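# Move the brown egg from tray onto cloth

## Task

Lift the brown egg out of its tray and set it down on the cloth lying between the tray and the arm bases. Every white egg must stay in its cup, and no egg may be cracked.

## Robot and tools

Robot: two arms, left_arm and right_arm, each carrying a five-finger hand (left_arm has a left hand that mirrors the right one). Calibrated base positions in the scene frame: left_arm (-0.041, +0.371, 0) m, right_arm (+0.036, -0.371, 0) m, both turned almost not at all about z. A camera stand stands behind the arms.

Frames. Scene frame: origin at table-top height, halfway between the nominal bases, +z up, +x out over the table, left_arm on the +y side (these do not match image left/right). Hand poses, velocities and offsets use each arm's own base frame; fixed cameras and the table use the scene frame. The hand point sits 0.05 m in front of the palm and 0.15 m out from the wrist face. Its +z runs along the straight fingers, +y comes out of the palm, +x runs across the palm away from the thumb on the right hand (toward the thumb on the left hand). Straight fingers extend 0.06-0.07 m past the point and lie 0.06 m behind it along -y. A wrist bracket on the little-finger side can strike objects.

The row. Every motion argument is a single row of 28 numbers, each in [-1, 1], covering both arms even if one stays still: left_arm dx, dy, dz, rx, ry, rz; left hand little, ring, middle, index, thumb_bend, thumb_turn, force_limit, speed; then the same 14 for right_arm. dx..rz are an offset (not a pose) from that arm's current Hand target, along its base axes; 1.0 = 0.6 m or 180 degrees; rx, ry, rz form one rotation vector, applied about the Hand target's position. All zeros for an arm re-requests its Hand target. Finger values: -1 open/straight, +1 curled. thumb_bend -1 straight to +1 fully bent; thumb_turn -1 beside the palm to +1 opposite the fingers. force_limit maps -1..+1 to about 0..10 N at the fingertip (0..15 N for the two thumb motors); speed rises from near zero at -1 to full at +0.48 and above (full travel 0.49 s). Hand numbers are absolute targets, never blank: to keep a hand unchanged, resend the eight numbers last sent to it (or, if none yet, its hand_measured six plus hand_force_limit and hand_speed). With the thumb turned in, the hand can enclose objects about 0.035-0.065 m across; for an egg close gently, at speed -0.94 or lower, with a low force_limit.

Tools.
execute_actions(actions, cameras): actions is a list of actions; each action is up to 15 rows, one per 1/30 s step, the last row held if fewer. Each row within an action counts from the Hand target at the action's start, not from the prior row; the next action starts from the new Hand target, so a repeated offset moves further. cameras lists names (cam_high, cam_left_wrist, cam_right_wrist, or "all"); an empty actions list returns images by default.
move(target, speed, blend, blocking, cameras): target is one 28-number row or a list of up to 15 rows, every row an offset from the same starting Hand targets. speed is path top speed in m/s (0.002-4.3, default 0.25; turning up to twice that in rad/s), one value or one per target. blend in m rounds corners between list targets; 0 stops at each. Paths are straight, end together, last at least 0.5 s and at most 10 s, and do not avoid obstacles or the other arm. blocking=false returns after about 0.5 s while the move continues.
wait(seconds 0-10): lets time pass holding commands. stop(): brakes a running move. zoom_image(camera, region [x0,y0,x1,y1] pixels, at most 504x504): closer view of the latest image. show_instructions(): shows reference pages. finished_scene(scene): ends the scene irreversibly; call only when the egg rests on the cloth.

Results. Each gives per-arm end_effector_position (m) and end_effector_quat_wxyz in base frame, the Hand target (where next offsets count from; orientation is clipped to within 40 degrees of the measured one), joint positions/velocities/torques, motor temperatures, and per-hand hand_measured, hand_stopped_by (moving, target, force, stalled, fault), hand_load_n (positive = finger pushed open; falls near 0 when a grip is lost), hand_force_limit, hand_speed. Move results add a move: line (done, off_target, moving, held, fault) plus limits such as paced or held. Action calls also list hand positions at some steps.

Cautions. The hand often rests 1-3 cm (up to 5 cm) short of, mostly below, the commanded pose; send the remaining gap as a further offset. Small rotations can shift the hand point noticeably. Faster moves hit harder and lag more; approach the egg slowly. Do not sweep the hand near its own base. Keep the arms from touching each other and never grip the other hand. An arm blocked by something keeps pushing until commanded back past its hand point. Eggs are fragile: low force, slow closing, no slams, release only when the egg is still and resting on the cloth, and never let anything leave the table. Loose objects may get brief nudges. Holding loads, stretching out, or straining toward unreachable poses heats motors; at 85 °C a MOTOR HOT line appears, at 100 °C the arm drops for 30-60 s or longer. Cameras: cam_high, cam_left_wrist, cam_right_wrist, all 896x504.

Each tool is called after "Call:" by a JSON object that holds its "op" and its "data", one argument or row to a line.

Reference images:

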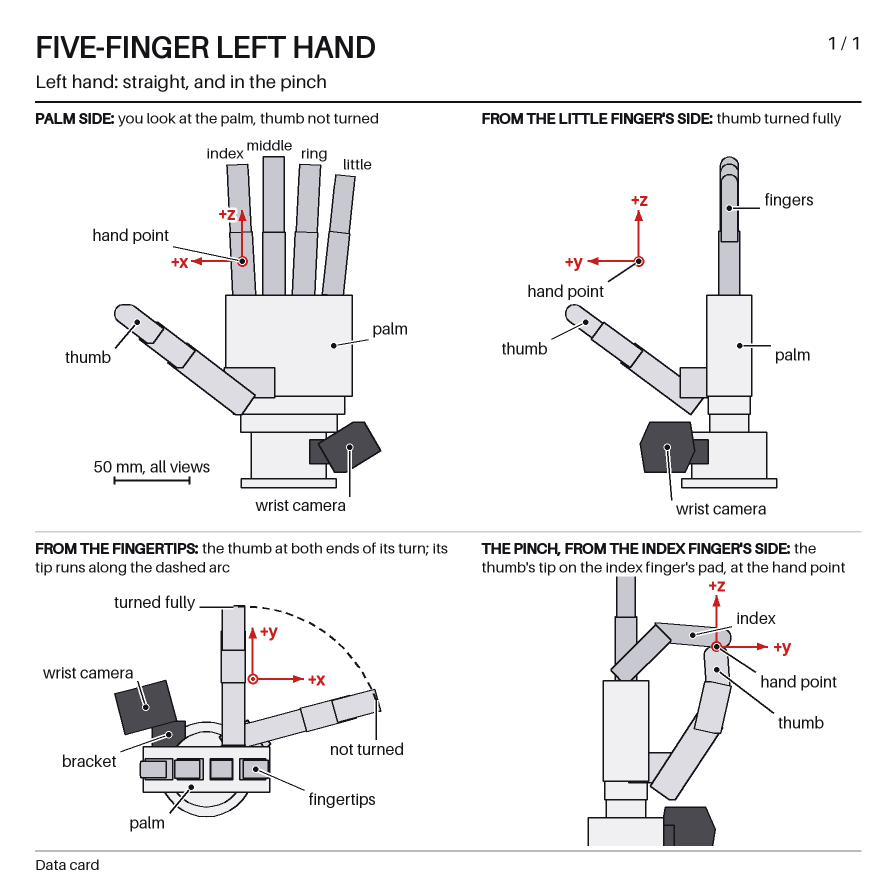

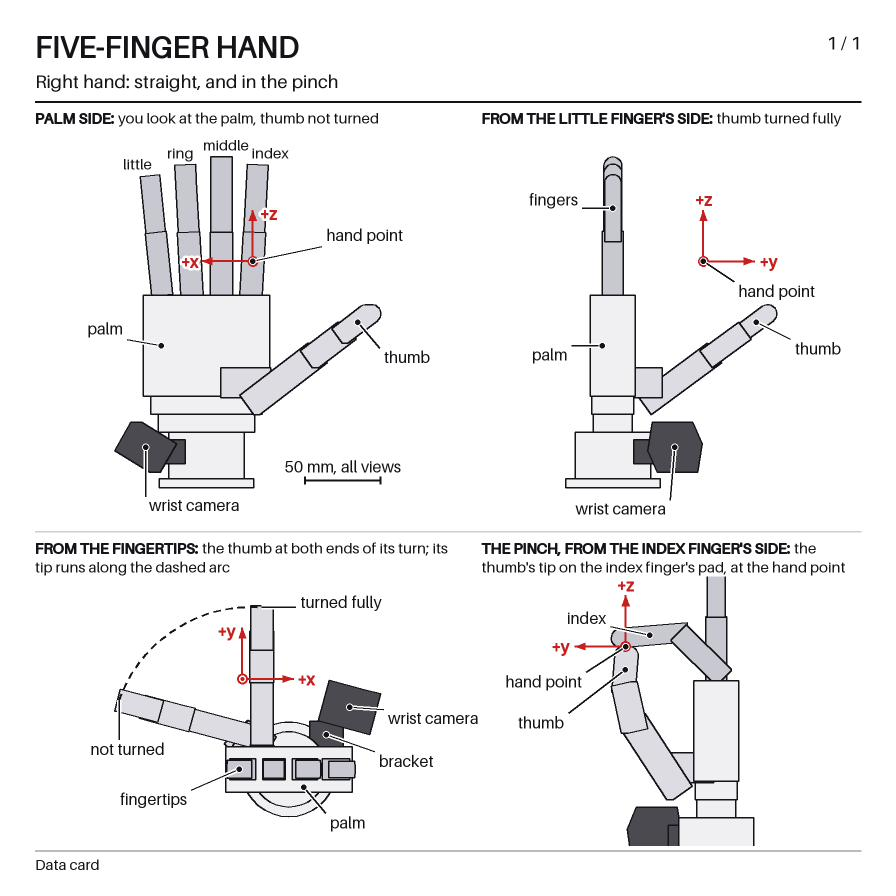

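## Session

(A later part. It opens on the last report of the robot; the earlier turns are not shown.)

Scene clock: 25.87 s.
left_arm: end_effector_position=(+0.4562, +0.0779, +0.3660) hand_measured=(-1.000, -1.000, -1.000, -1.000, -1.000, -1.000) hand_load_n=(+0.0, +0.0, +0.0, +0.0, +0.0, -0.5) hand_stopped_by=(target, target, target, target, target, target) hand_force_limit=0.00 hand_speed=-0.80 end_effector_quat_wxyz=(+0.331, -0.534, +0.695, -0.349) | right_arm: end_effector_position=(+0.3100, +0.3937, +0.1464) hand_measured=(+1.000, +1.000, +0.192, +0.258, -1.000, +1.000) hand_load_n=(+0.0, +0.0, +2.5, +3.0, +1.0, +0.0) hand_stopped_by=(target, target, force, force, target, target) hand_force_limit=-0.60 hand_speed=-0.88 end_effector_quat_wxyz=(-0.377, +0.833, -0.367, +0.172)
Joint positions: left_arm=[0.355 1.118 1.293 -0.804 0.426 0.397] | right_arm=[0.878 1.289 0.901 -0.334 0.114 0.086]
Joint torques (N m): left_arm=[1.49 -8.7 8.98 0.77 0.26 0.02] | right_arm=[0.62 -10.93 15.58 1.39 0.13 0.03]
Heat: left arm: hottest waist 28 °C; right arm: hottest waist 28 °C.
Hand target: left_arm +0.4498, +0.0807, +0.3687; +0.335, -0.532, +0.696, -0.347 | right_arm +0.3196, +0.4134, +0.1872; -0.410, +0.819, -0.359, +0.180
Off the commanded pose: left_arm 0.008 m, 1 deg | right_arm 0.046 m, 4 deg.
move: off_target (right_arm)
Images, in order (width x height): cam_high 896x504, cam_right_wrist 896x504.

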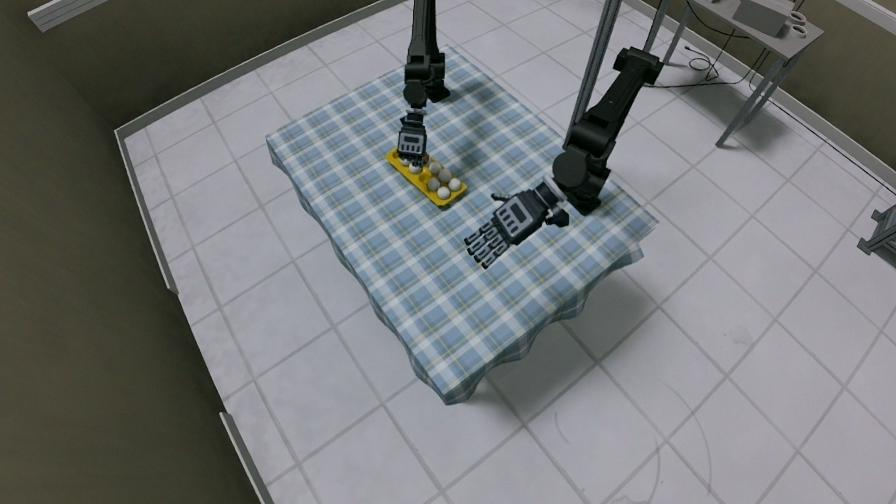

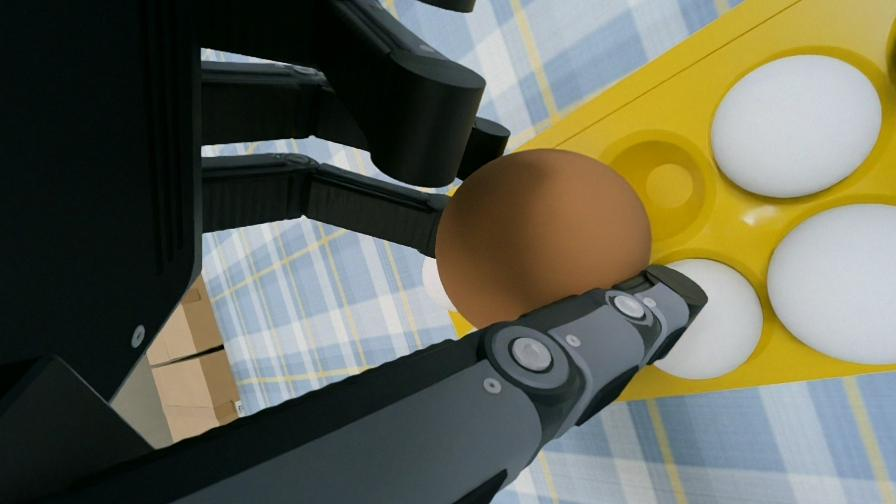

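Call:
{"op": "move", "data": {
  "target": [
    [0,0,0,0,0,0,-1,-1,-1,-1,-1,-1,0,-0.8,0,0,0.08,0,0,0,1,1,0.5,0.5,-1,1,-0.6,-0.88],
    [0,0,0,0,0,0,-1,-1,-1,-1,-1,-1,0,-0.8,-0.3677,-0.0457,0.03,-0.1244,-0.2550,0.2180,1,1,0.5,0.5,-1,1,-0.6,-0.88],
    [0,0,0,0,0,0,-1,-1,-1,-1,-1,-1,0,-0.8,-0.3677,-0.0457,-0.16,-0.1244,-0.2550,0.2180,1,1,0.5,0.5,-1,1,-0.6,-0.88]
  ],
  "speed": [0.15,0.2,0.12],
  "blend": 0.02,
  "cameras": ["cam_high","cam_right_wrist"]
}}

Call:
{"op": "zoom_image", "data": {
  "camera": "cam_high",
  "region": [400, 70, 530, 200]
}}

Scene clock: 32.93 s.
left_arm: end_effector_position=(+0.4562, +0.0779, +0.3660) hand_measured=(-1.000, -1.000, -1.000, -1.000, -1.000, -1.000) hand_load_n=(+0.0, +0.0, +0.0, +0.0, +0.0, +0.0) hand_stopped_by=(target, target, target, target, target, target) hand_force_limit=0.00 hand_speed=-0.80 end_effector_quat_wxyz=(+0.331, -0.534, +0.695, -0.349) | right_arm: end_effector_position=(+0.1015, +0.3782, +0.0850) hand_measured=(+1.000, +1.000, +0.192, +0.258, -1.000, +1.000) hand_load_n=(+0.0, +0.0, +2.5, +3.0, +1.5, +0.5) hand_stopped_by=(target, target, force, force, target, target) hand_force_limit=-0.60 hand_speed=-0.88 end_effector_quat_wxyz=(-0.380, +0.824, +0.149, +0.393)
Joint positions: left_arm=[0.355 1.118 1.293 -0.804 0.426 0.397] | right_arm=[1.628 1.117 0.413 0.191 0.614 -0.667]
Joint torques (N m): left_arm=[1.49 -8.7 8.98 0.76 0.26 0.02] | right_arm=[0.62 -4.42 9.5 2.39 0.41 -0.17]
Heat: left arm: hottest waist 28 °C; right arm: hottest waist 28 °C.
Hand target: left_arm +0.4498, +0.0807, +0.3687; +0.335, -0.532, +0.696, -0.347 | right_arm +0.0990, +0.3859, +0.0911; -0.390, +0.817, +0.151, +0.397
Off the commanded pose: left_arm 0.008 m, 1 deg | right_arm 0.010 m, 1 deg.
move: done
Images, in order (width x height): cam_high 896x504, cam_right_wrist 896x504.

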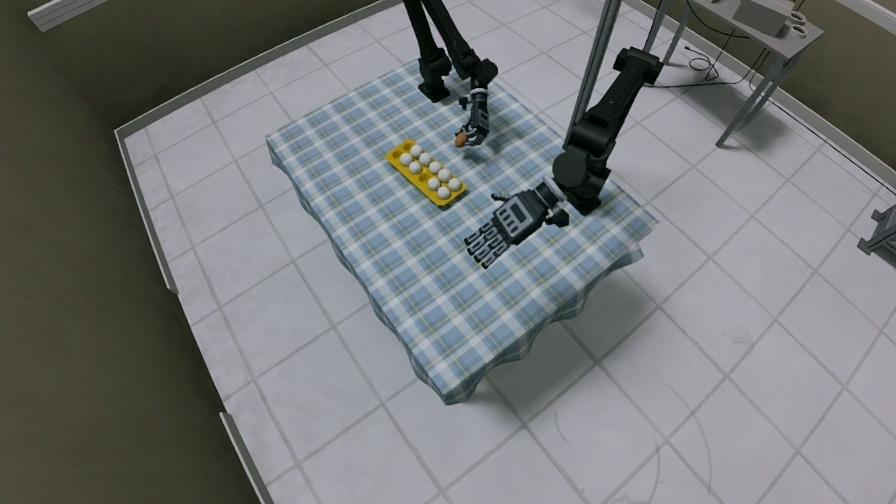

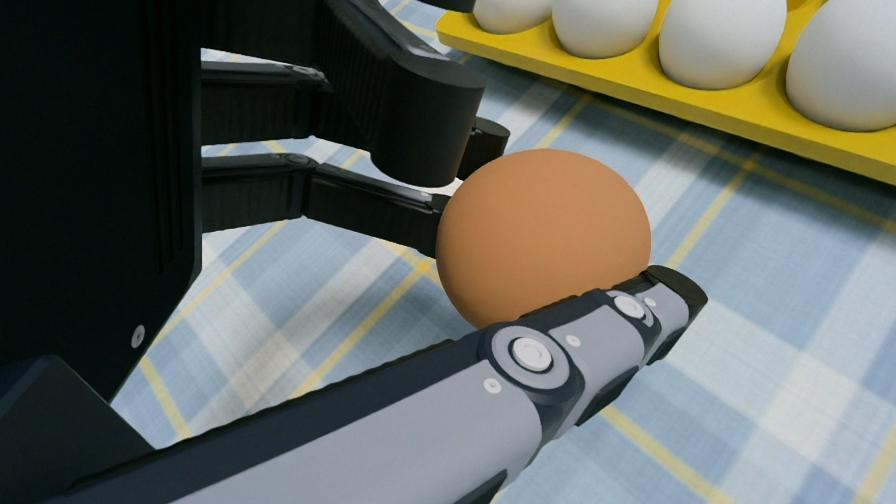

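Scaled by 3.877 from the camera's 896x504 image, which has a finer 1280x720 frame.

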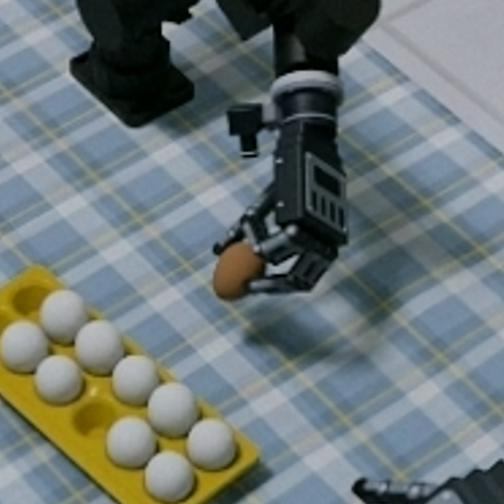

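Call:
{"op": "move", "data": {
  "target": [
    [0,0,0,0,0,0,-1,-1,-1,-1,-1,-1,0,-0.8,0,0,-0.072,0,0,0,1,1,0.5,0.5,-1,1,-0.6,-0.88]
  ],
  "speed": 0.08,
  "cameras": ["cam_high","cam_right_wrist"]
}}

Call:
{"op": "zoom_image", "data": {
  "camera": "cam_high",
  "region": [440, 110, 500, 170]
}}

Scene clock: 34.67 s.
left_arm: end_effector_position=(+0.4562, +0.0779, +0.3660) hand_measured=(-1.000, -1.000, -1.000, -1.000, -1.000, -1.000) hand_load_n=(-0.5, -0.5, +0.0, +0.0, +0.0, +0.0) hand_stopped_by=(target, target, target, target, target, target) hand_force_limit=0.00 hand_speed=-0.80 end_effector_quat_wxyz=(+0.331, -0.534, +0.695, -0.349) | right_arm: end_effector_position=(+0.1015, +0.3795, +0.0437) hand_measured=(+1.000, +1.000, +0.192, +0.258, -1.000, +1.000) hand_load_n=(+0.0, +0.0, +2.5, +3.0, +1.5, +0.5) hand_stopped_by=(target, target, force, force, target, target) hand_force_limit=-0.60 hand_speed=-0.88 end_effector_quat_wxyz=(-0.382, +0.823, +0.149, +0.394)
Joint positions: left_arm=[0.355 1.118 1.293 -0.804 0.426 0.397] | right_arm=[1.628 1.266 0.36 0.397 0.614 -0.668]
Joint torques (N m): left_arm=[1.55 -8.64 8.96 0.79 0.26 0.02] | right_arm=[0.32 -5.13 7.91 2.4 0.38 -0.13]
Heat: left arm: hottest waist 28 °C; right arm: hottest waist 28 °C.
Hand target: left_arm +0.4498, +0.0807, +0.3687; +0.335, -0.532, +0.696, -0.347 | right_arm +0.0990, +0.3858, +0.0479; -0.390, +0.817, +0.151, +0.397
Off the commanded pose: left_arm 0.008 m, 1 deg | right_arm 0.008 m, 1 deg.
move: done
Images, in order (width x height): cam_high 896x504, cam_right_wrist 896x504.

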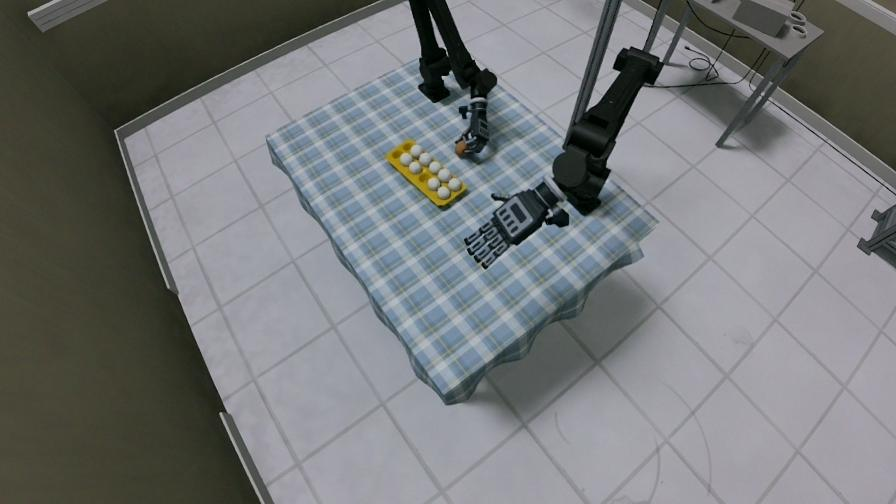

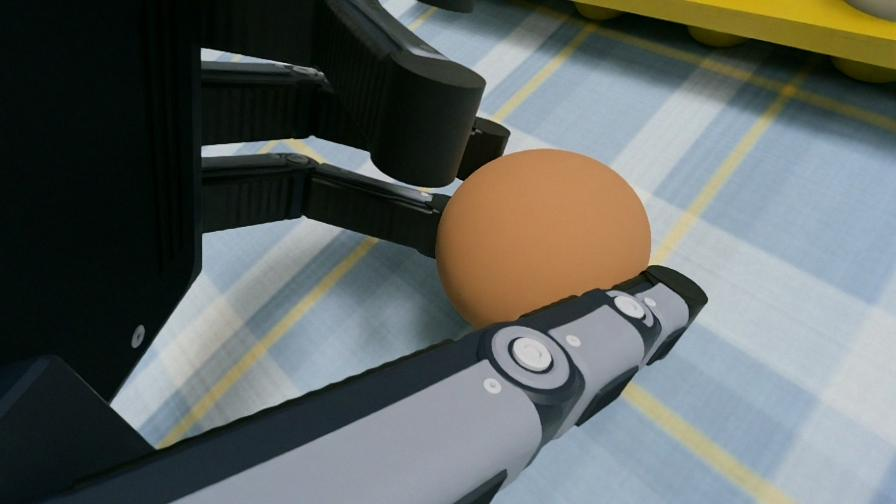

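Scaled by 8.400 from the camera's 896x504 image, which has a finer 1280x720 frame.

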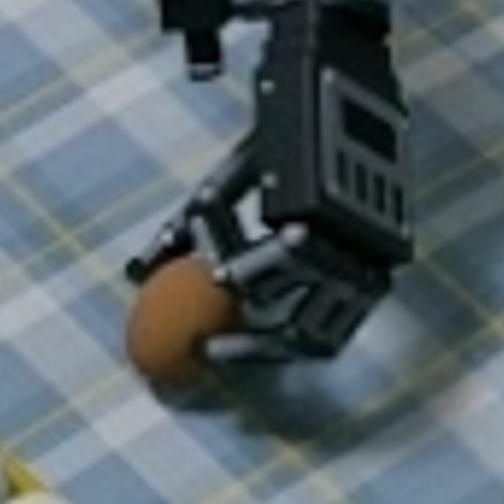

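Call:
{"op": "move", "data": {
  "target": [
    [0,0,0,0,0,0,-1,-1,-1,-1,-1,-1,0,-0.8,0,0,-0.01,0,0,0,1,1,0.5,0.5,-1,1,-0.6,-0.88]
  ],
  "speed": 0.04,
  "cameras": ["cam_right_wrist"]
}}

Call:
{"op": "move", "data": {
  "target": [
    [0,0,0,0,0,0,-1,-1,-1,-1,-1,-1,0,-0.8,0,0,-0.008,0,0,0,1,1,0.5,0.5,-1,1,-0.6,-0.88]
  ],
  "speed": 0.04,
  "cameras": ["cam_right_wrist"]
}}

Scene clock: 35.90 s.
left_arm: end_effector_position=(+0.4562, +0.0779, +0.3660) hand_measured=(-1.000, -1.000, -1.000, -1.000, -1.000, -1.000) hand_load_n=(+0.0, +0.0, +0.0, +0.0, +0.0, -0.5) hand_stopped_by=(target, target, target, target, target, target) hand_force_limit=0.00 hand_speed=-0.80 end_effector_quat_wxyz=(+0.331, -0.534, +0.695, -0.349) | right_arm: end_effector_position=(+0.1014, +0.3799, +0.0380) hand_measured=(+1.000, +1.000, +0.192, +0.258, -1.000, +1.000) hand_load_n=(+0.0, +0.0, +2.5, +3.0, +1.0, +0.5) hand_stopped_by=(target, target, force, force, target, target) hand_force_limit=-0.60 hand_speed=-0.88 end_effector_quat_wxyz=(-0.382, +0.823, +0.148, +0.394)
Joint positions: left_arm=[0.355 1.118 1.293 -0.804 0.426 0.397] | right_arm=[1.628 1.291 0.355 0.427 0.614 -0.668]
Joint torques (N m): left_arm=[1.49 -8.7 8.96 0.79 0.26 0.02] | right_arm=[0.5 -5.25 7.64 2.5 0.39 -0.14]
Heat: left arm: hottest waist 28 °C; right arm: hottest waist 28 °C.
Hand target: left_arm +0.4498, +0.0807, +0.3687; +0.335, -0.532, +0.696, -0.347 | right_arm +0.0990, +0.3859, +0.0419; -0.390, +0.817, +0.151, +0.397
Off the commanded pose: left_arm 0.008 m, 1 deg | right_arm 0.008 m, 1 deg.
move: done
Images, in order (width x height): cam_right_wrist 896x504.

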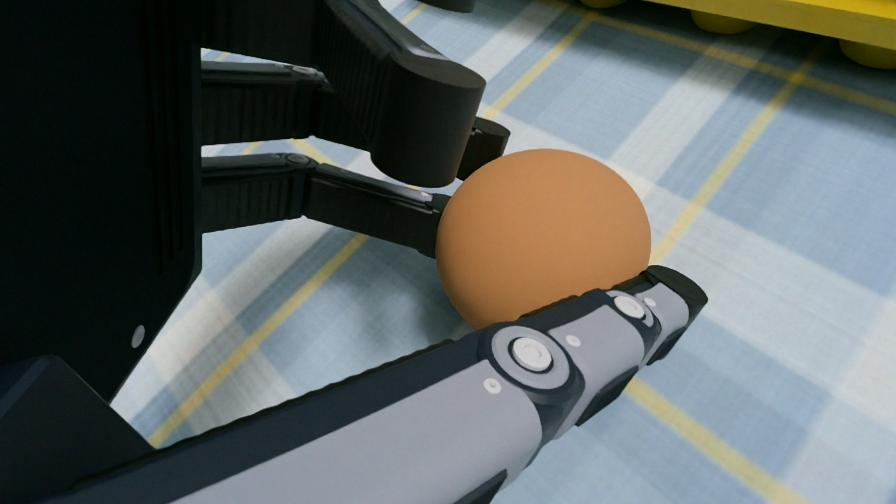

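Scene clock: 36.80 s.
left_arm: end_effector_position=(+0.4562, +0.0779, +0.3660) hand_measured=(-1.000, -1.000, -1.000, -1.000, -1.000, -1.000) hand_load_n=(+0.0, +0.0, +0.0, +0.0, +0.0, +0.0) hand_stopped_by=(target, target, target, target, target, target) hand_force_limit=0.00 hand_speed=-0.80 end_effector_quat_wxyz=(+0.331, -0.534, +0.695, -0.349) | right_arm: end_effector_position=(+0.1015, +0.3805, +0.0341) hand_measured=(+1.000, +1.000, +0.192, +0.258, -1.000, +1.000) hand_load_n=(+0.5, +0.0, +2.0, +3.0, +1.5, +0.5) hand_stopped_by=(target, target, force, force, target, target) hand_force_limit=-0.60 hand_speed=-0.88 end_effector_quat_wxyz=(-0.383, +0.822, +0.148, +0.394)
Joint positions: left_arm=[0.355 1.118 1.293 -0.804 0.426 0.397] | right_arm=[1.628 1.31 0.351 0.452 0.615 -0.669]
Joint torques (N m): left_arm=[1.49 -8.64 8.99 0.77 0.26 0.01] | right_arm=[0.38 -5.36 7.38 2.55 0.37 -0.14]
Heat: left arm: hottest waist 28 °C; right arm: hottest waist 28 °C.
Hand target: left_arm +0.4498, +0.0807, +0.3687; +0.335, -0.532, +0.696, -0.347 | right_arm +0.0990, +0.3860, +0.0371; -0.390, +0.817, +0.151, +0.397
Off the commanded pose: left_arm 0.008 m, 1 deg | right_arm 0.007 m, 1 deg.
move: done
Images, in order (width x height): cam_right_wrist 896x504.

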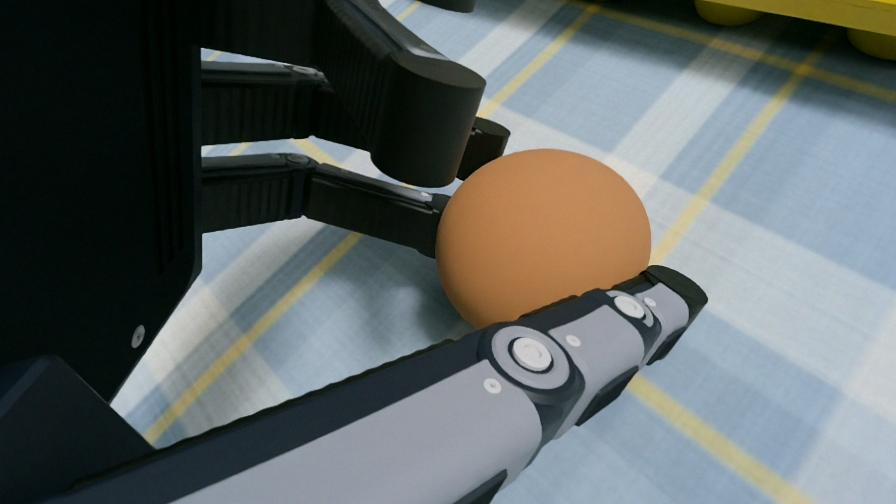

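Call:
{"op": "move", "data": {
  "target": [
    [0,0,0,0,0,0,-1,-1,-1,-1,-1,-1,0,-0.8,0,0,-0.008,0,0,0,1,1,0.5,0.5,-1,1,-0.6,-0.88]
  ],
  "speed": 0.04,
  "cameras": ["cam_high","cam_right_wrist"]
}}

Call:
{"op": "zoom_image", "data": {
  "camera": "cam_high",
  "region": [440, 120, 490, 170]
}}

Scene clock: 37.90 s.
left_arm: end_effector_position=(+0.4562, +0.0779, +0.3660) hand_measured=(-1.000, -1.000, -1.000, -1.000, -1.000, -1.000) hand_load_n=(-0.5, +0.0, +0.0, +0.0, +0.0, +0.0) hand_stopped_by=(target, target, target, target, target, target) hand_force_limit=0.00 hand_speed=-0.80 end_effector_quat_wxyz=(+0.331, -0.534, +0.695, -0.349) | right_arm: end_effector_position=(+0.1020, +0.3832, +0.0331) hand_measured=(+1.000, +1.000, +0.192, +0.258, -1.000, +1.000) hand_load_n=(+0.0, +0.0, +1.5, +3.0, +1.0, +0.0) hand_stopped_by=(target, target, force, force, target, target) hand_force_limit=-0.60 hand_speed=-0.88 end_effector_quat_wxyz=(-0.386, +0.820, +0.148, +0.397)
Joint positions: left_arm=[0.355 1.118 1.293 -0.804 0.426 0.397] | right_arm=[1.628 1.326 0.351 0.48 0.617 -0.675]
Joint torques (N m): left_arm=[1.44 -8.7 8.95 0.77 0.27 0.01] | right_arm=[0.26 -5.6 6.89 2.61 0.31 -0.04]
Heat: left arm: hottest waist 28 °C; right arm: hottest waist 28 °C.
Hand target: left_arm +0.4498, +0.0807, +0.3687; +0.335, -0.532, +0.696, -0.347 | right_arm +0.0990, +0.3860, +0.0324; -0.390, +0.817, +0.151, +0.397
Off the commanded pose: left_arm 0.008 m, 1 deg | right_arm 0.004 m, 1 deg.
move: done
Images, in order (width x height): cam_high 896x504, cam_right_wrist 896x504.

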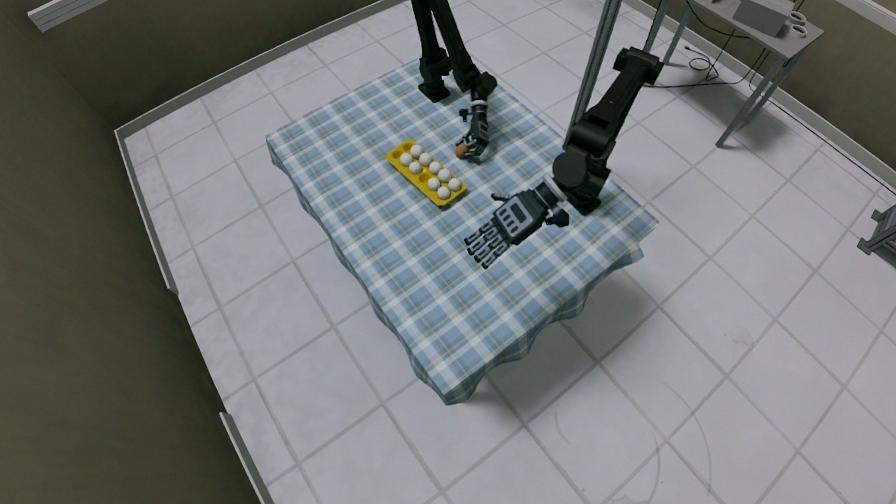

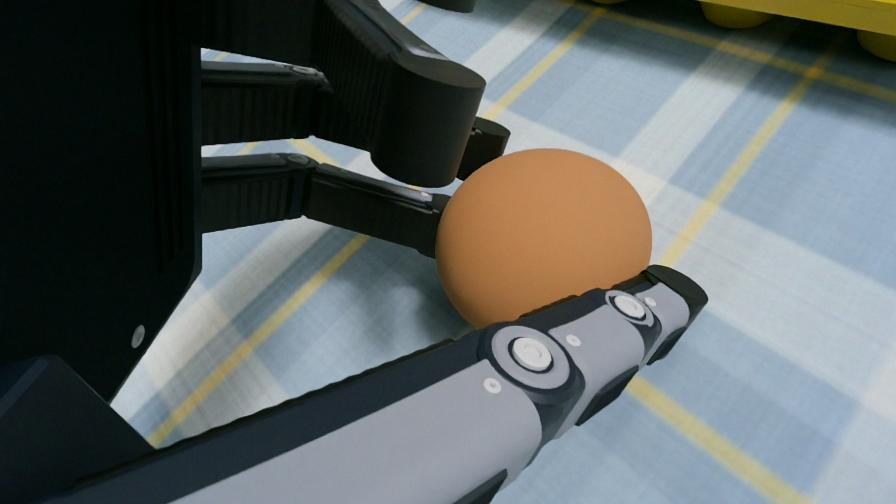

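Scaled by 10.080 from the camera's 896x504 image, which has a finer 1280x720 frame.

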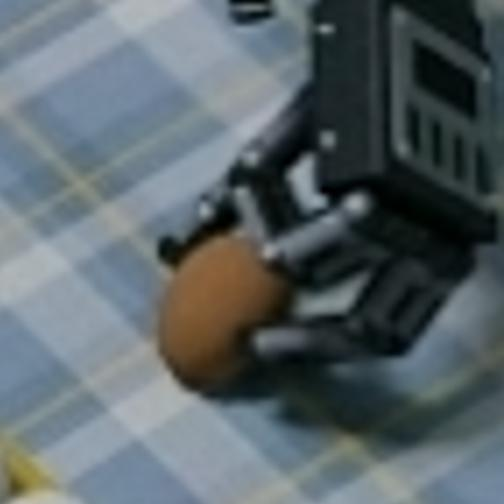

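Call:
{"op": "move", "data": {
  "target": [
    [0,0,0,0,0,0,-1,-1,-1,-1,-1,-1,0,-0.8,0,0,0.002,0,0,0,1,1,0.1,0.16,-1,1,-0.6,-0.93]
  ],
  "speed": 0.04,
  "cameras": ["cam_high","cam_right_wrist"]
}}

Call:
{"op": "zoom_image", "data": {
  "camera": "cam_high",
  "region": [440, 120, 490, 170]
}}

Scene clock: 39.00 s.
left_arm: end_effector_position=(+0.4562, +0.0779, +0.3660) hand_measured=(-1.000, -1.000, -1.000, -1.000, -1.000, -1.000) hand_load_n=(+0.0, +0.0, +0.0, +0.0, +0.0, +0.0) hand_stopped_by=(target, target, target, target, target, target) hand_force_limit=0.00 hand_speed=-0.80 end_effector_quat_wxyz=(+0.331, -0.534, +0.695, -0.349) | right_arm: end_effector_position=(+0.1021, +0.3820, +0.0319) hand_measured=(+1.000, +1.000, +0.100, +0.160, -1.000, +1.000) hand_load_n=(+0.0, +0.0, +0.0, +0.0, +0.0, +0.0) hand_stopped_by=(target, target, target, target, target, target) hand_force_limit=-0.60 hand_speed=-0.93 end_effector_quat_wxyz=(-0.385, +0.820, +0.149, +0.396)
Joint positions: left_arm=[0.355 1.118 1.293 -0.804 0.426 0.397] | right_arm=[1.628 1.328 0.349 0.48 0.617 -0.675]
Joint torques (N m): left_arm=[1.49 -8.7 8.99 0.76 0.26 0.02] | right_arm=[0.56 -5.71 7.13 2.11 0.31 -0.06]
Heat: left arm: hottest waist 28 °C; right arm: hottest waist 28 °C.
Hand target: left_arm +0.4498, +0.0807, +0.3687; +0.335, -0.532, +0.696, -0.347 | right_arm +0.0990, +0.3859, +0.0335; -0.390, +0.817, +0.151, +0.397
Off the commanded pose: left_arm 0.008 m, 1 deg | right_arm 0.005 m, 1 deg.
move: done
Images, in order (width x height): cam_high 896x504, cam_right_wrist 896x504.

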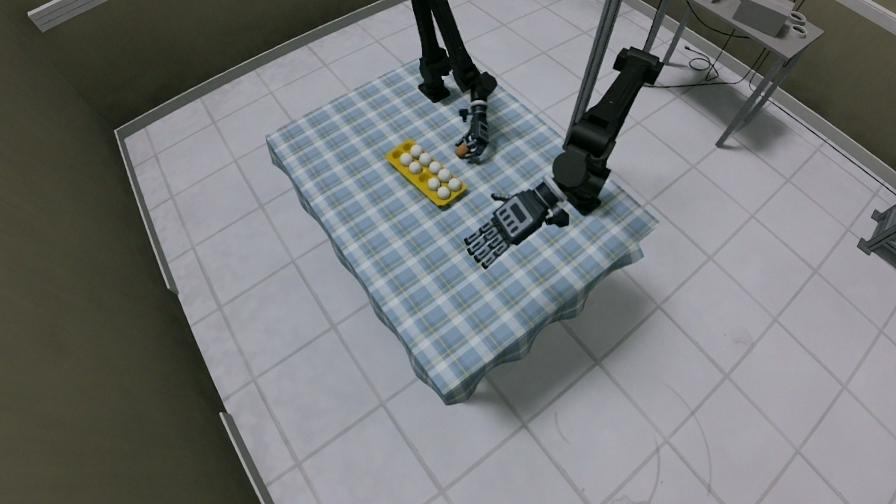

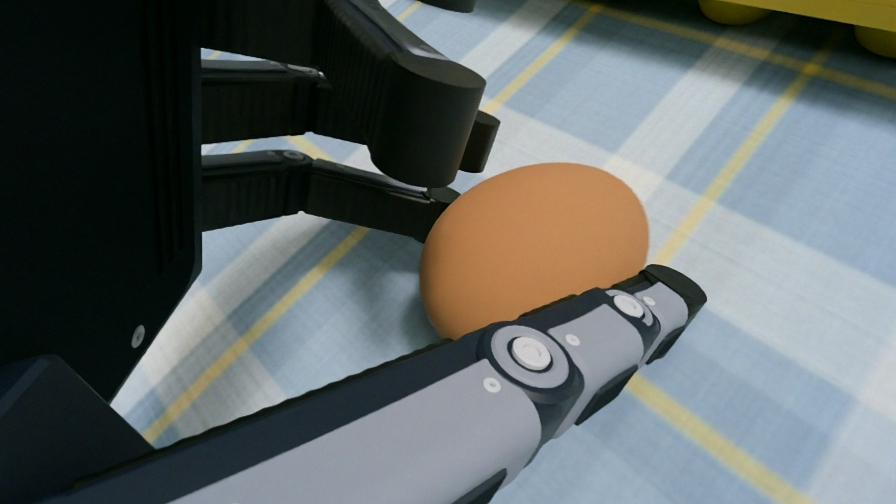

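Scaled by 10.080 from the camera's 896x504 image, which has a finer 1280x720 frame.

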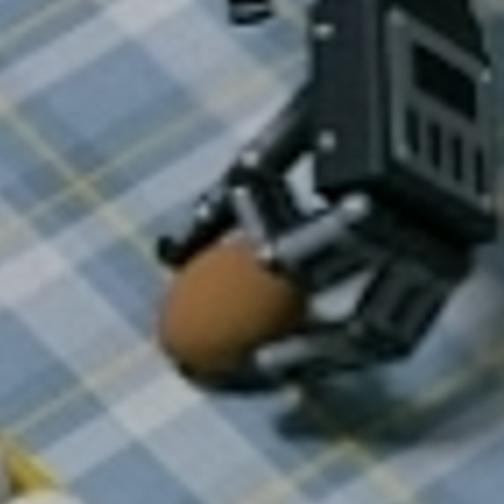

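Call:
{"op": "wait", "data": {
  "seconds": 1,
  "cameras": ["cam_high","cam_right_wrist"]
}}

Scene clock: 40.10 s.
left_arm: end_effector_position=(+0.4562, +0.0779, +0.3660) hand_measured=(-1.000, -1.000, -1.000, -1.000, -1.000, -1.000) hand_load_n=(+0.0, +0.0, +0.0, +0.0, +0.0, +0.0) hand_stopped_by=(target, target, target, target, target, target) hand_force_limit=0.00 hand_speed=-0.80 end_effector_quat_wxyz=(+0.331, -0.534, +0.695, -0.349) | right_arm: end_effector_position=(+0.1021, +0.3820, +0.0319) hand_measured=(+1.000, +1.000, +0.100, +0.160, -1.000, +1.000) hand_load_n=(+0.0, +0.0, +0.0, +0.0, +0.0, +0.0) hand_stopped_by=(target, target, target, target, target, target) hand_force_limit=-0.60 hand_speed=-0.93 end_effector_quat_wxyz=(-0.385, +0.820, +0.149, +0.396)
Joint positions: left_arm=[0.355 1.118 1.293 -0.804 0.426 0.397] | right_arm=[1.628 1.328 0.349 0.48 0.617 -0.675]
Joint torques (N m): left_arm=[1.49 -8.64 8.96 0.79 0.26 0.02] | right_arm=[0.38 -5.71 7.08 2.09 0.3 -0.06]
Heat: left arm: hottest waist 28 °C; right arm: hottest waist 28 °C.
Hand target: left_arm +0.4498, +0.0807, +0.3687; +0.335, -0.532, +0.696, -0.347 | right_arm +0.0990, +0.3859, +0.0335; -0.390, +0.817, +0.151, +0.397
Off the commanded pose: left_arm 0.008 m, 1 deg | right_arm 0.005 m, 1 deg.
wait: 1.00 s; at rest by 0.07 s
Images, in order (width x height): cam_high 896x504, cam_right_wrist 896x504.

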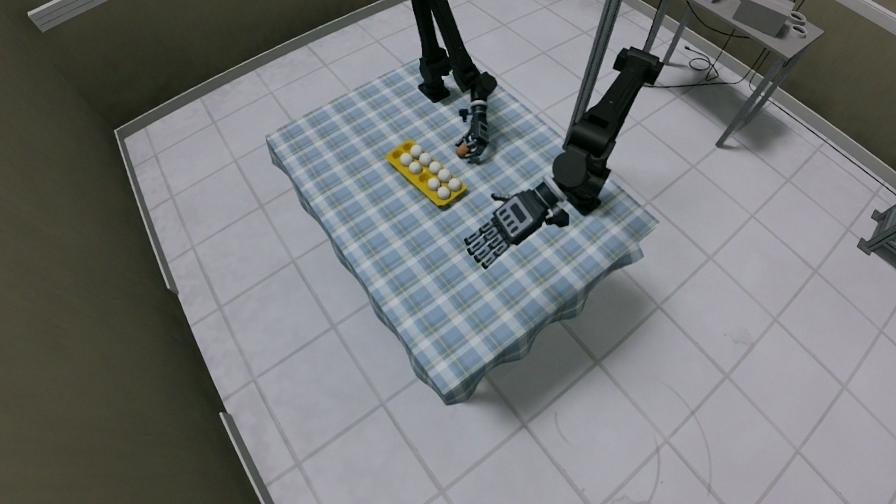

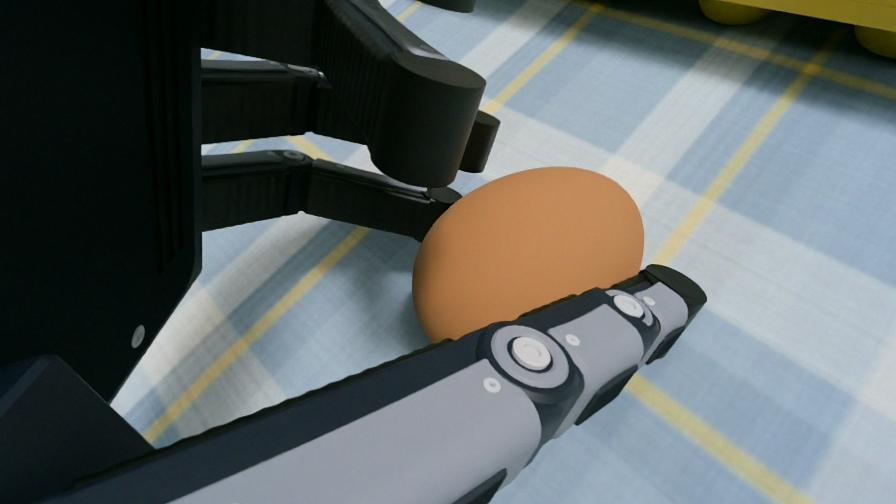

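Call:
{"op": "move", "data": {
  "target": [
    [0,0,0,0,0,0,-1,-1,-1,-1,-1,-1,0,-0.8,0,0,0,0,0,0,1,1,-0.1,-0.1,-1,1,-0.6,-0.85]
  ],
  "speed": 0.04,
  "cameras": ["cam_high","cam_right_wrist"]
}}

Call:
{"op": "wait", "data": {
  "seconds": 0.6,
  "cameras": ["cam_high","cam_right_wrist"]
}}

Call:
{"op": "zoom_image", "data": {
  "camera": "cam_high",
  "region": [440, 120, 490, 170]
}}

Scene clock: 41.33 s.
left_arm: end_effector_position=(+0.4562, +0.0779, +0.3660) hand_measured=(-1.000, -1.000, -1.000, -1.000, -1.000, -1.000) hand_load_n=(+0.0, +0.0, +0.0, +0.0, +0.0, +0.0) hand_stopped_by=(target, target, target, target, target, target) hand_force_limit=0.00 hand_speed=-0.80 end_effector_quat_wxyz=(+0.331, -0.534, +0.695, -0.349) | right_arm: end_effector_position=(+0.1021, +0.3820, +0.0319) hand_measured=(+1.000, +1.000, -0.100, -0.100, -1.000, +1.000) hand_load_n=(+0.0, +0.0, +0.0, +0.0, +0.0, +0.5) hand_stopped_by=(target, target, target, target, target, target) hand_force_limit=-0.60 hand_speed=-0.85 end_effector_quat_wxyz=(-0.385, +0.820, +0.149, +0.396)
Joint positions: left_arm=[0.355 1.118 1.293 -0.804 0.426 0.397] | right_arm=[1.628 1.328 0.349 0.48 0.617 -0.675]
Joint torques (N m): left_arm=[1.61 -8.64 8.96 0.79 0.26 0.02] | right_arm=[0.5 -5.48 7.21 2.11 0.29 -0.05]
Heat: left arm: hottest waist 28 °C; right arm: hottest waist 28 °C.
Hand target: left_arm +0.4498, +0.0807, +0.3687; +0.335, -0.532, +0.696, -0.347 | right_arm +0.0990, +0.3859, +0.0335; -0.390, +0.817, +0.151, +0.397
Off the commanded pose: left_arm 0.008 m, 1 deg | right_arm 0.005 m, 1 deg.
move: done
Images, in order (width x height): cam_high 896x504, cam_right_wrist 896x504.

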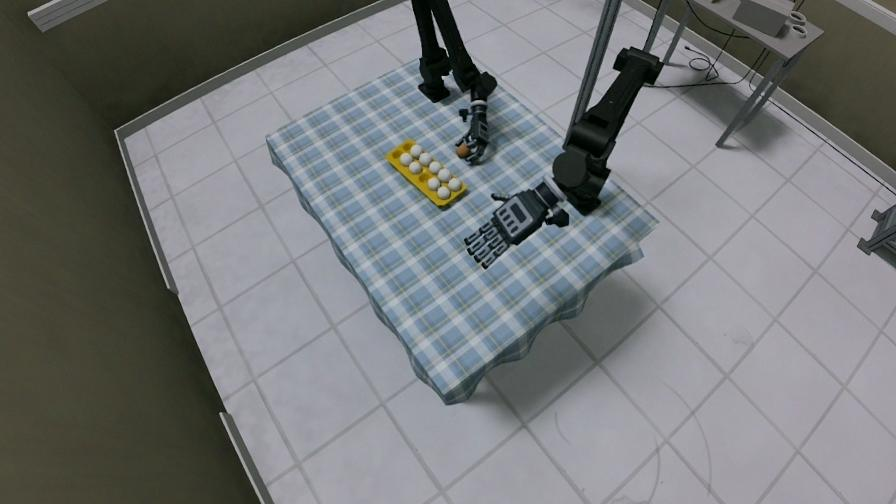

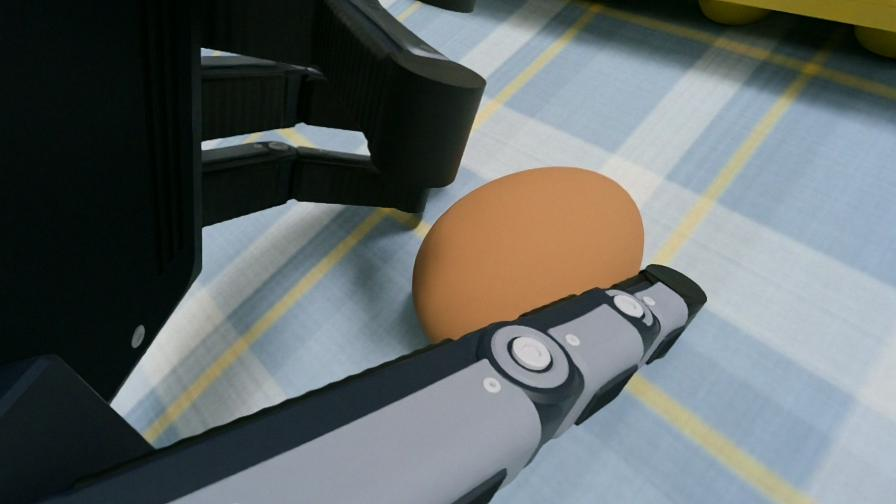

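Scene clock: 41.93 s.
left_arm: end_effector_position=(+0.4562, +0.0779, +0.3660) hand_measured=(-1.000, -1.000, -1.000, -1.000, -1.000, -1.000) hand_load_n=(+0.0, +0.0, +0.0, +0.0, +0.0, +0.0) hand_stopped_by=(target, target, target, target, target, target) hand_force_limit=0.00 hand_speed=-0.80 end_effector_quat_wxyz=(+0.331, -0.534, +0.695, -0.349) | right_arm: end_effector_position=(+0.1021, +0.3820, +0.0319) hand_measured=(+1.000, +1.000, -0.100, -0.100, -1.000, +1.000) hand_load_n=(+0.0, +0.0, +0.0, +0.0, +0.0, +0.0) hand_stopped_by=(target, target, target, target, target, target) hand_force_limit=-0.60 hand_speed=-0.85 end_effector_quat_wxyz=(-0.385, +0.820, +0.149, +0.396)
Joint positions: left_arm=[0.355 1.118 1.293 -0.804 0.426 0.397] | right_arm=[1.628 1.328 0.349 0.48 0.617 -0.675]
Joint torques (N m): left_arm=[1.55 -8.64 8.98 0.76 0.26 0.02] | right_arm=[0.56 -5.71 7.09 2.13 0.3 -0.06]
Heat: left arm: hottest waist 28 °C; right arm: hottest waist 28 °C.
Hand target: left_arm +0.4498, +0.0807, +0.3687; +0.335, -0.532, +0.696, -0.347 | right_arm +0.0990, +0.3859, +0.0335; -0.390, +0.817, +0.151, +0.397
Off the commanded pose: left_arm 0.008 m, 1 deg | right_arm 0.005 m, 1 deg.
wait: 0.60 s; at rest by 0.17 s
Images, in order (width x height): cam_high 896x504, cam_right_wrist 896x504.

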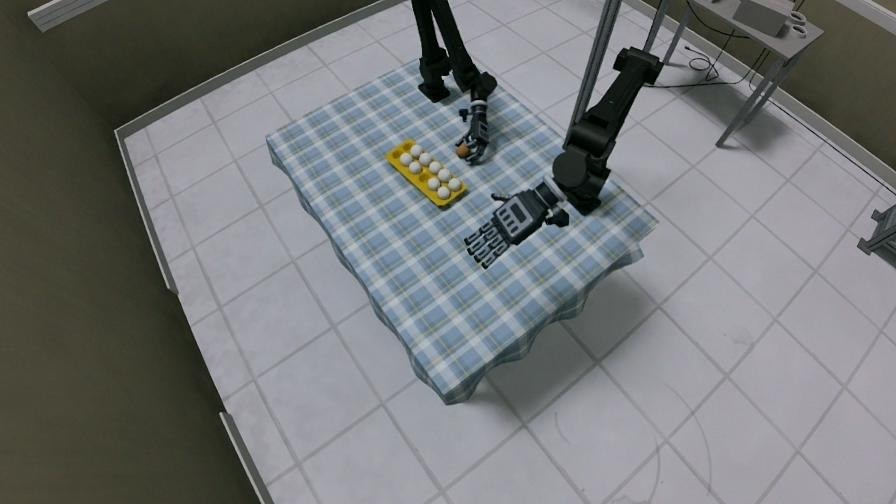

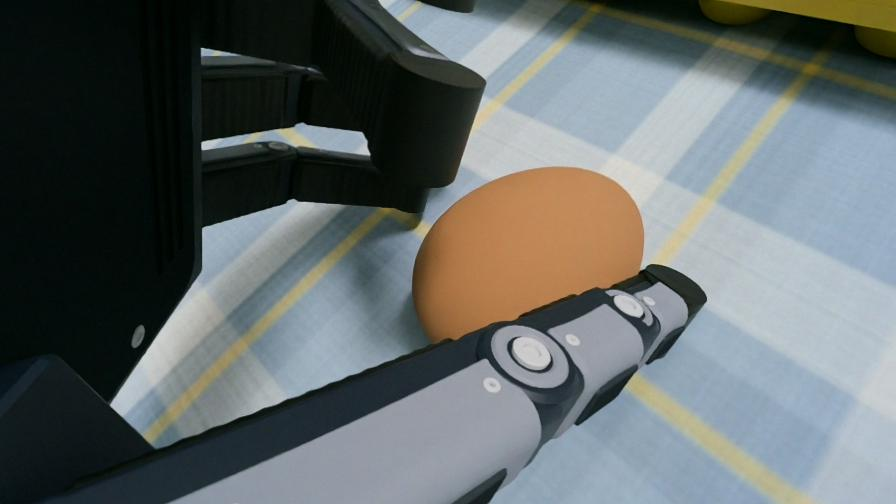

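Scaled by 10.080 from the camera's 896x504 image, which has a finer 1280x720 frame.

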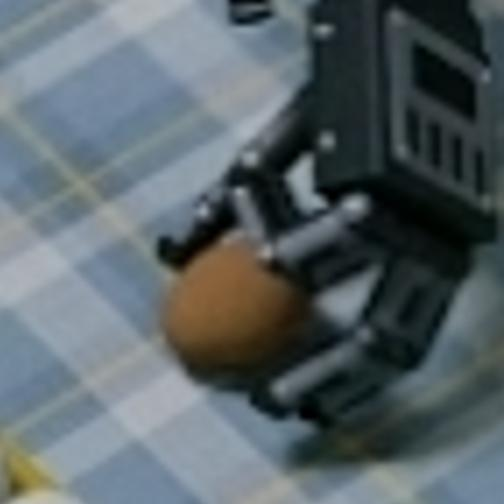

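Call:
{"op": "move", "data": {
  "target": [
    [0,0,0,0,0,0,-1,-1,-1,-1,-1,-1,0,-0.8,0,0,0,0,0,0,1,1,-0.5,-0.5,-1,1,-0.6,-0.5],
    [0,0,0,0,0,0,-1,-1,-1,-1,-1,-1,0,-0.8,-0.02,-0.005,0.15,0,0,0,1,1,-0.5,-0.5,-1,1,-0.6,-0.5]
  ],
  "speed": 0.08,
  "cameras": ["cam_high","cam_right_wrist"]
}}

Call:
{"op": "zoom_image", "data": {
  "camera": "cam_high",
  "region": [380, 90, 500, 210]
}}

Scene clock: 45.33 s.
left_arm: end_effector_position=(+0.4562, +0.0779, +0.3660) hand_measured=(-1.000, -1.000, -1.000, -1.000, -1.000, -1.000) hand_load_n=(+0.0, +0.0, +0.0, +0.0, +0.0, +0.0) hand_stopped_by=(target, target, target, target, target, target) hand_force_limit=0.00 hand_speed=-0.80 end_effector_quat_wxyz=(+0.331, -0.534, +0.695, -0.349) | right_arm: end_effector_position=(+0.0931, +0.3619, +0.0958) hand_measured=(+1.000, +1.000, -0.500, -0.500, -1.000, +1.000) hand_load_n=(+0.0, +0.0, +0.0, +0.0, +0.0, +0.0) hand_stopped_by=(target, target, target, target, target, target) hand_force_limit=-0.60 hand_speed=-0.50 end_effector_quat_wxyz=(-0.363, +0.827, +0.163, +0.397)
Joint positions: left_arm=[0.355 1.118 1.293 -0.804 0.426 0.397] | right_arm=[1.67 1.04 0.419 0.06 0.654 -0.66]
Joint torques (N m): left_arm=[1.44 -8.64 8.96 0.77 0.26 0.02] | right_arm=[0.85 -5.6 13.83 1.28 0.41 0.04]
Heat: left arm: hottest waist 28 °C; right arm: hottest waist 28 °C.
Hand target: left_arm +0.4498, +0.0807, +0.3687; +0.335, -0.532, +0.696, -0.347 | right_arm +0.0870, +0.3829, +0.1235; -0.390, +0.817, +0.151, +0.397
Off the commanded pose: left_arm 0.008 m, 1 deg | right_arm 0.035 m, 4 deg.
move: off_target (right_arm)
Images, in order (width x height): cam_high 896x504, cam_right_wrist 896x504.

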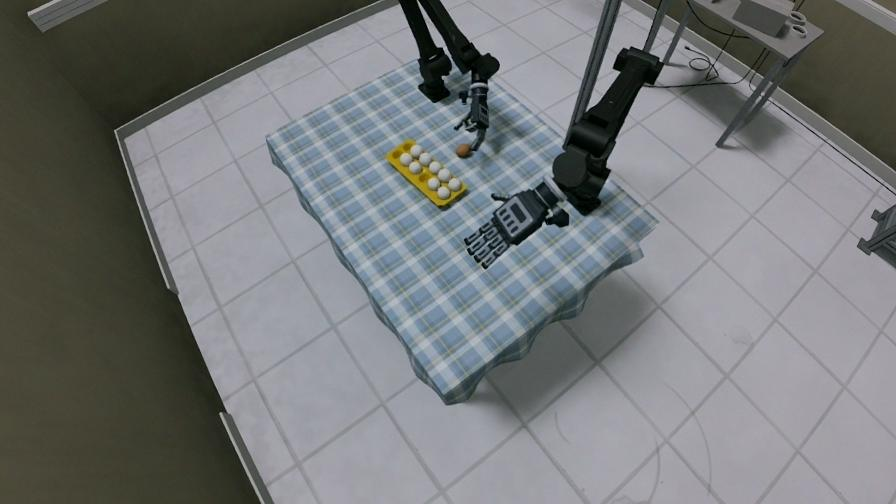

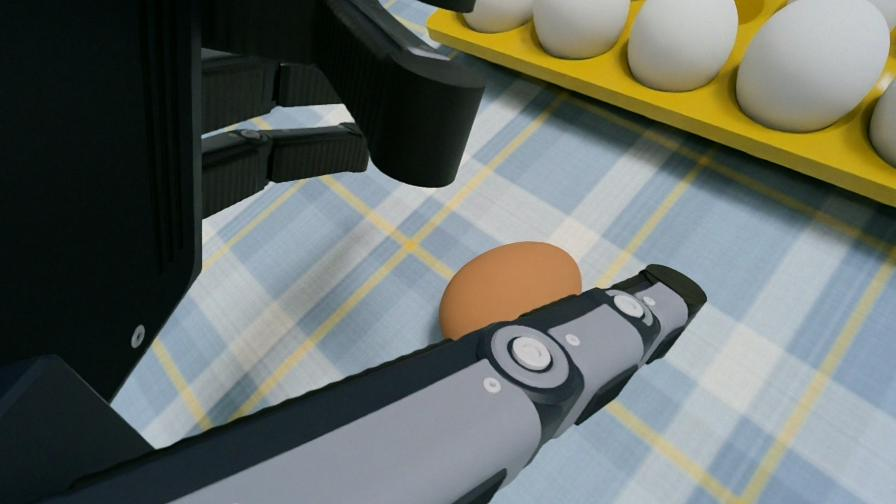

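Scaled by 4.200 from the camera's 896x504 image, which has a finer 1280x720 frame.

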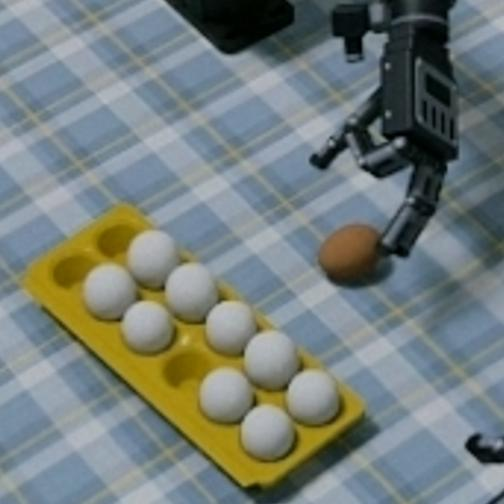

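Call:
{"op": "finished_scene", "data": {
  "scene": 2
}}

The scene is finished: the task was done.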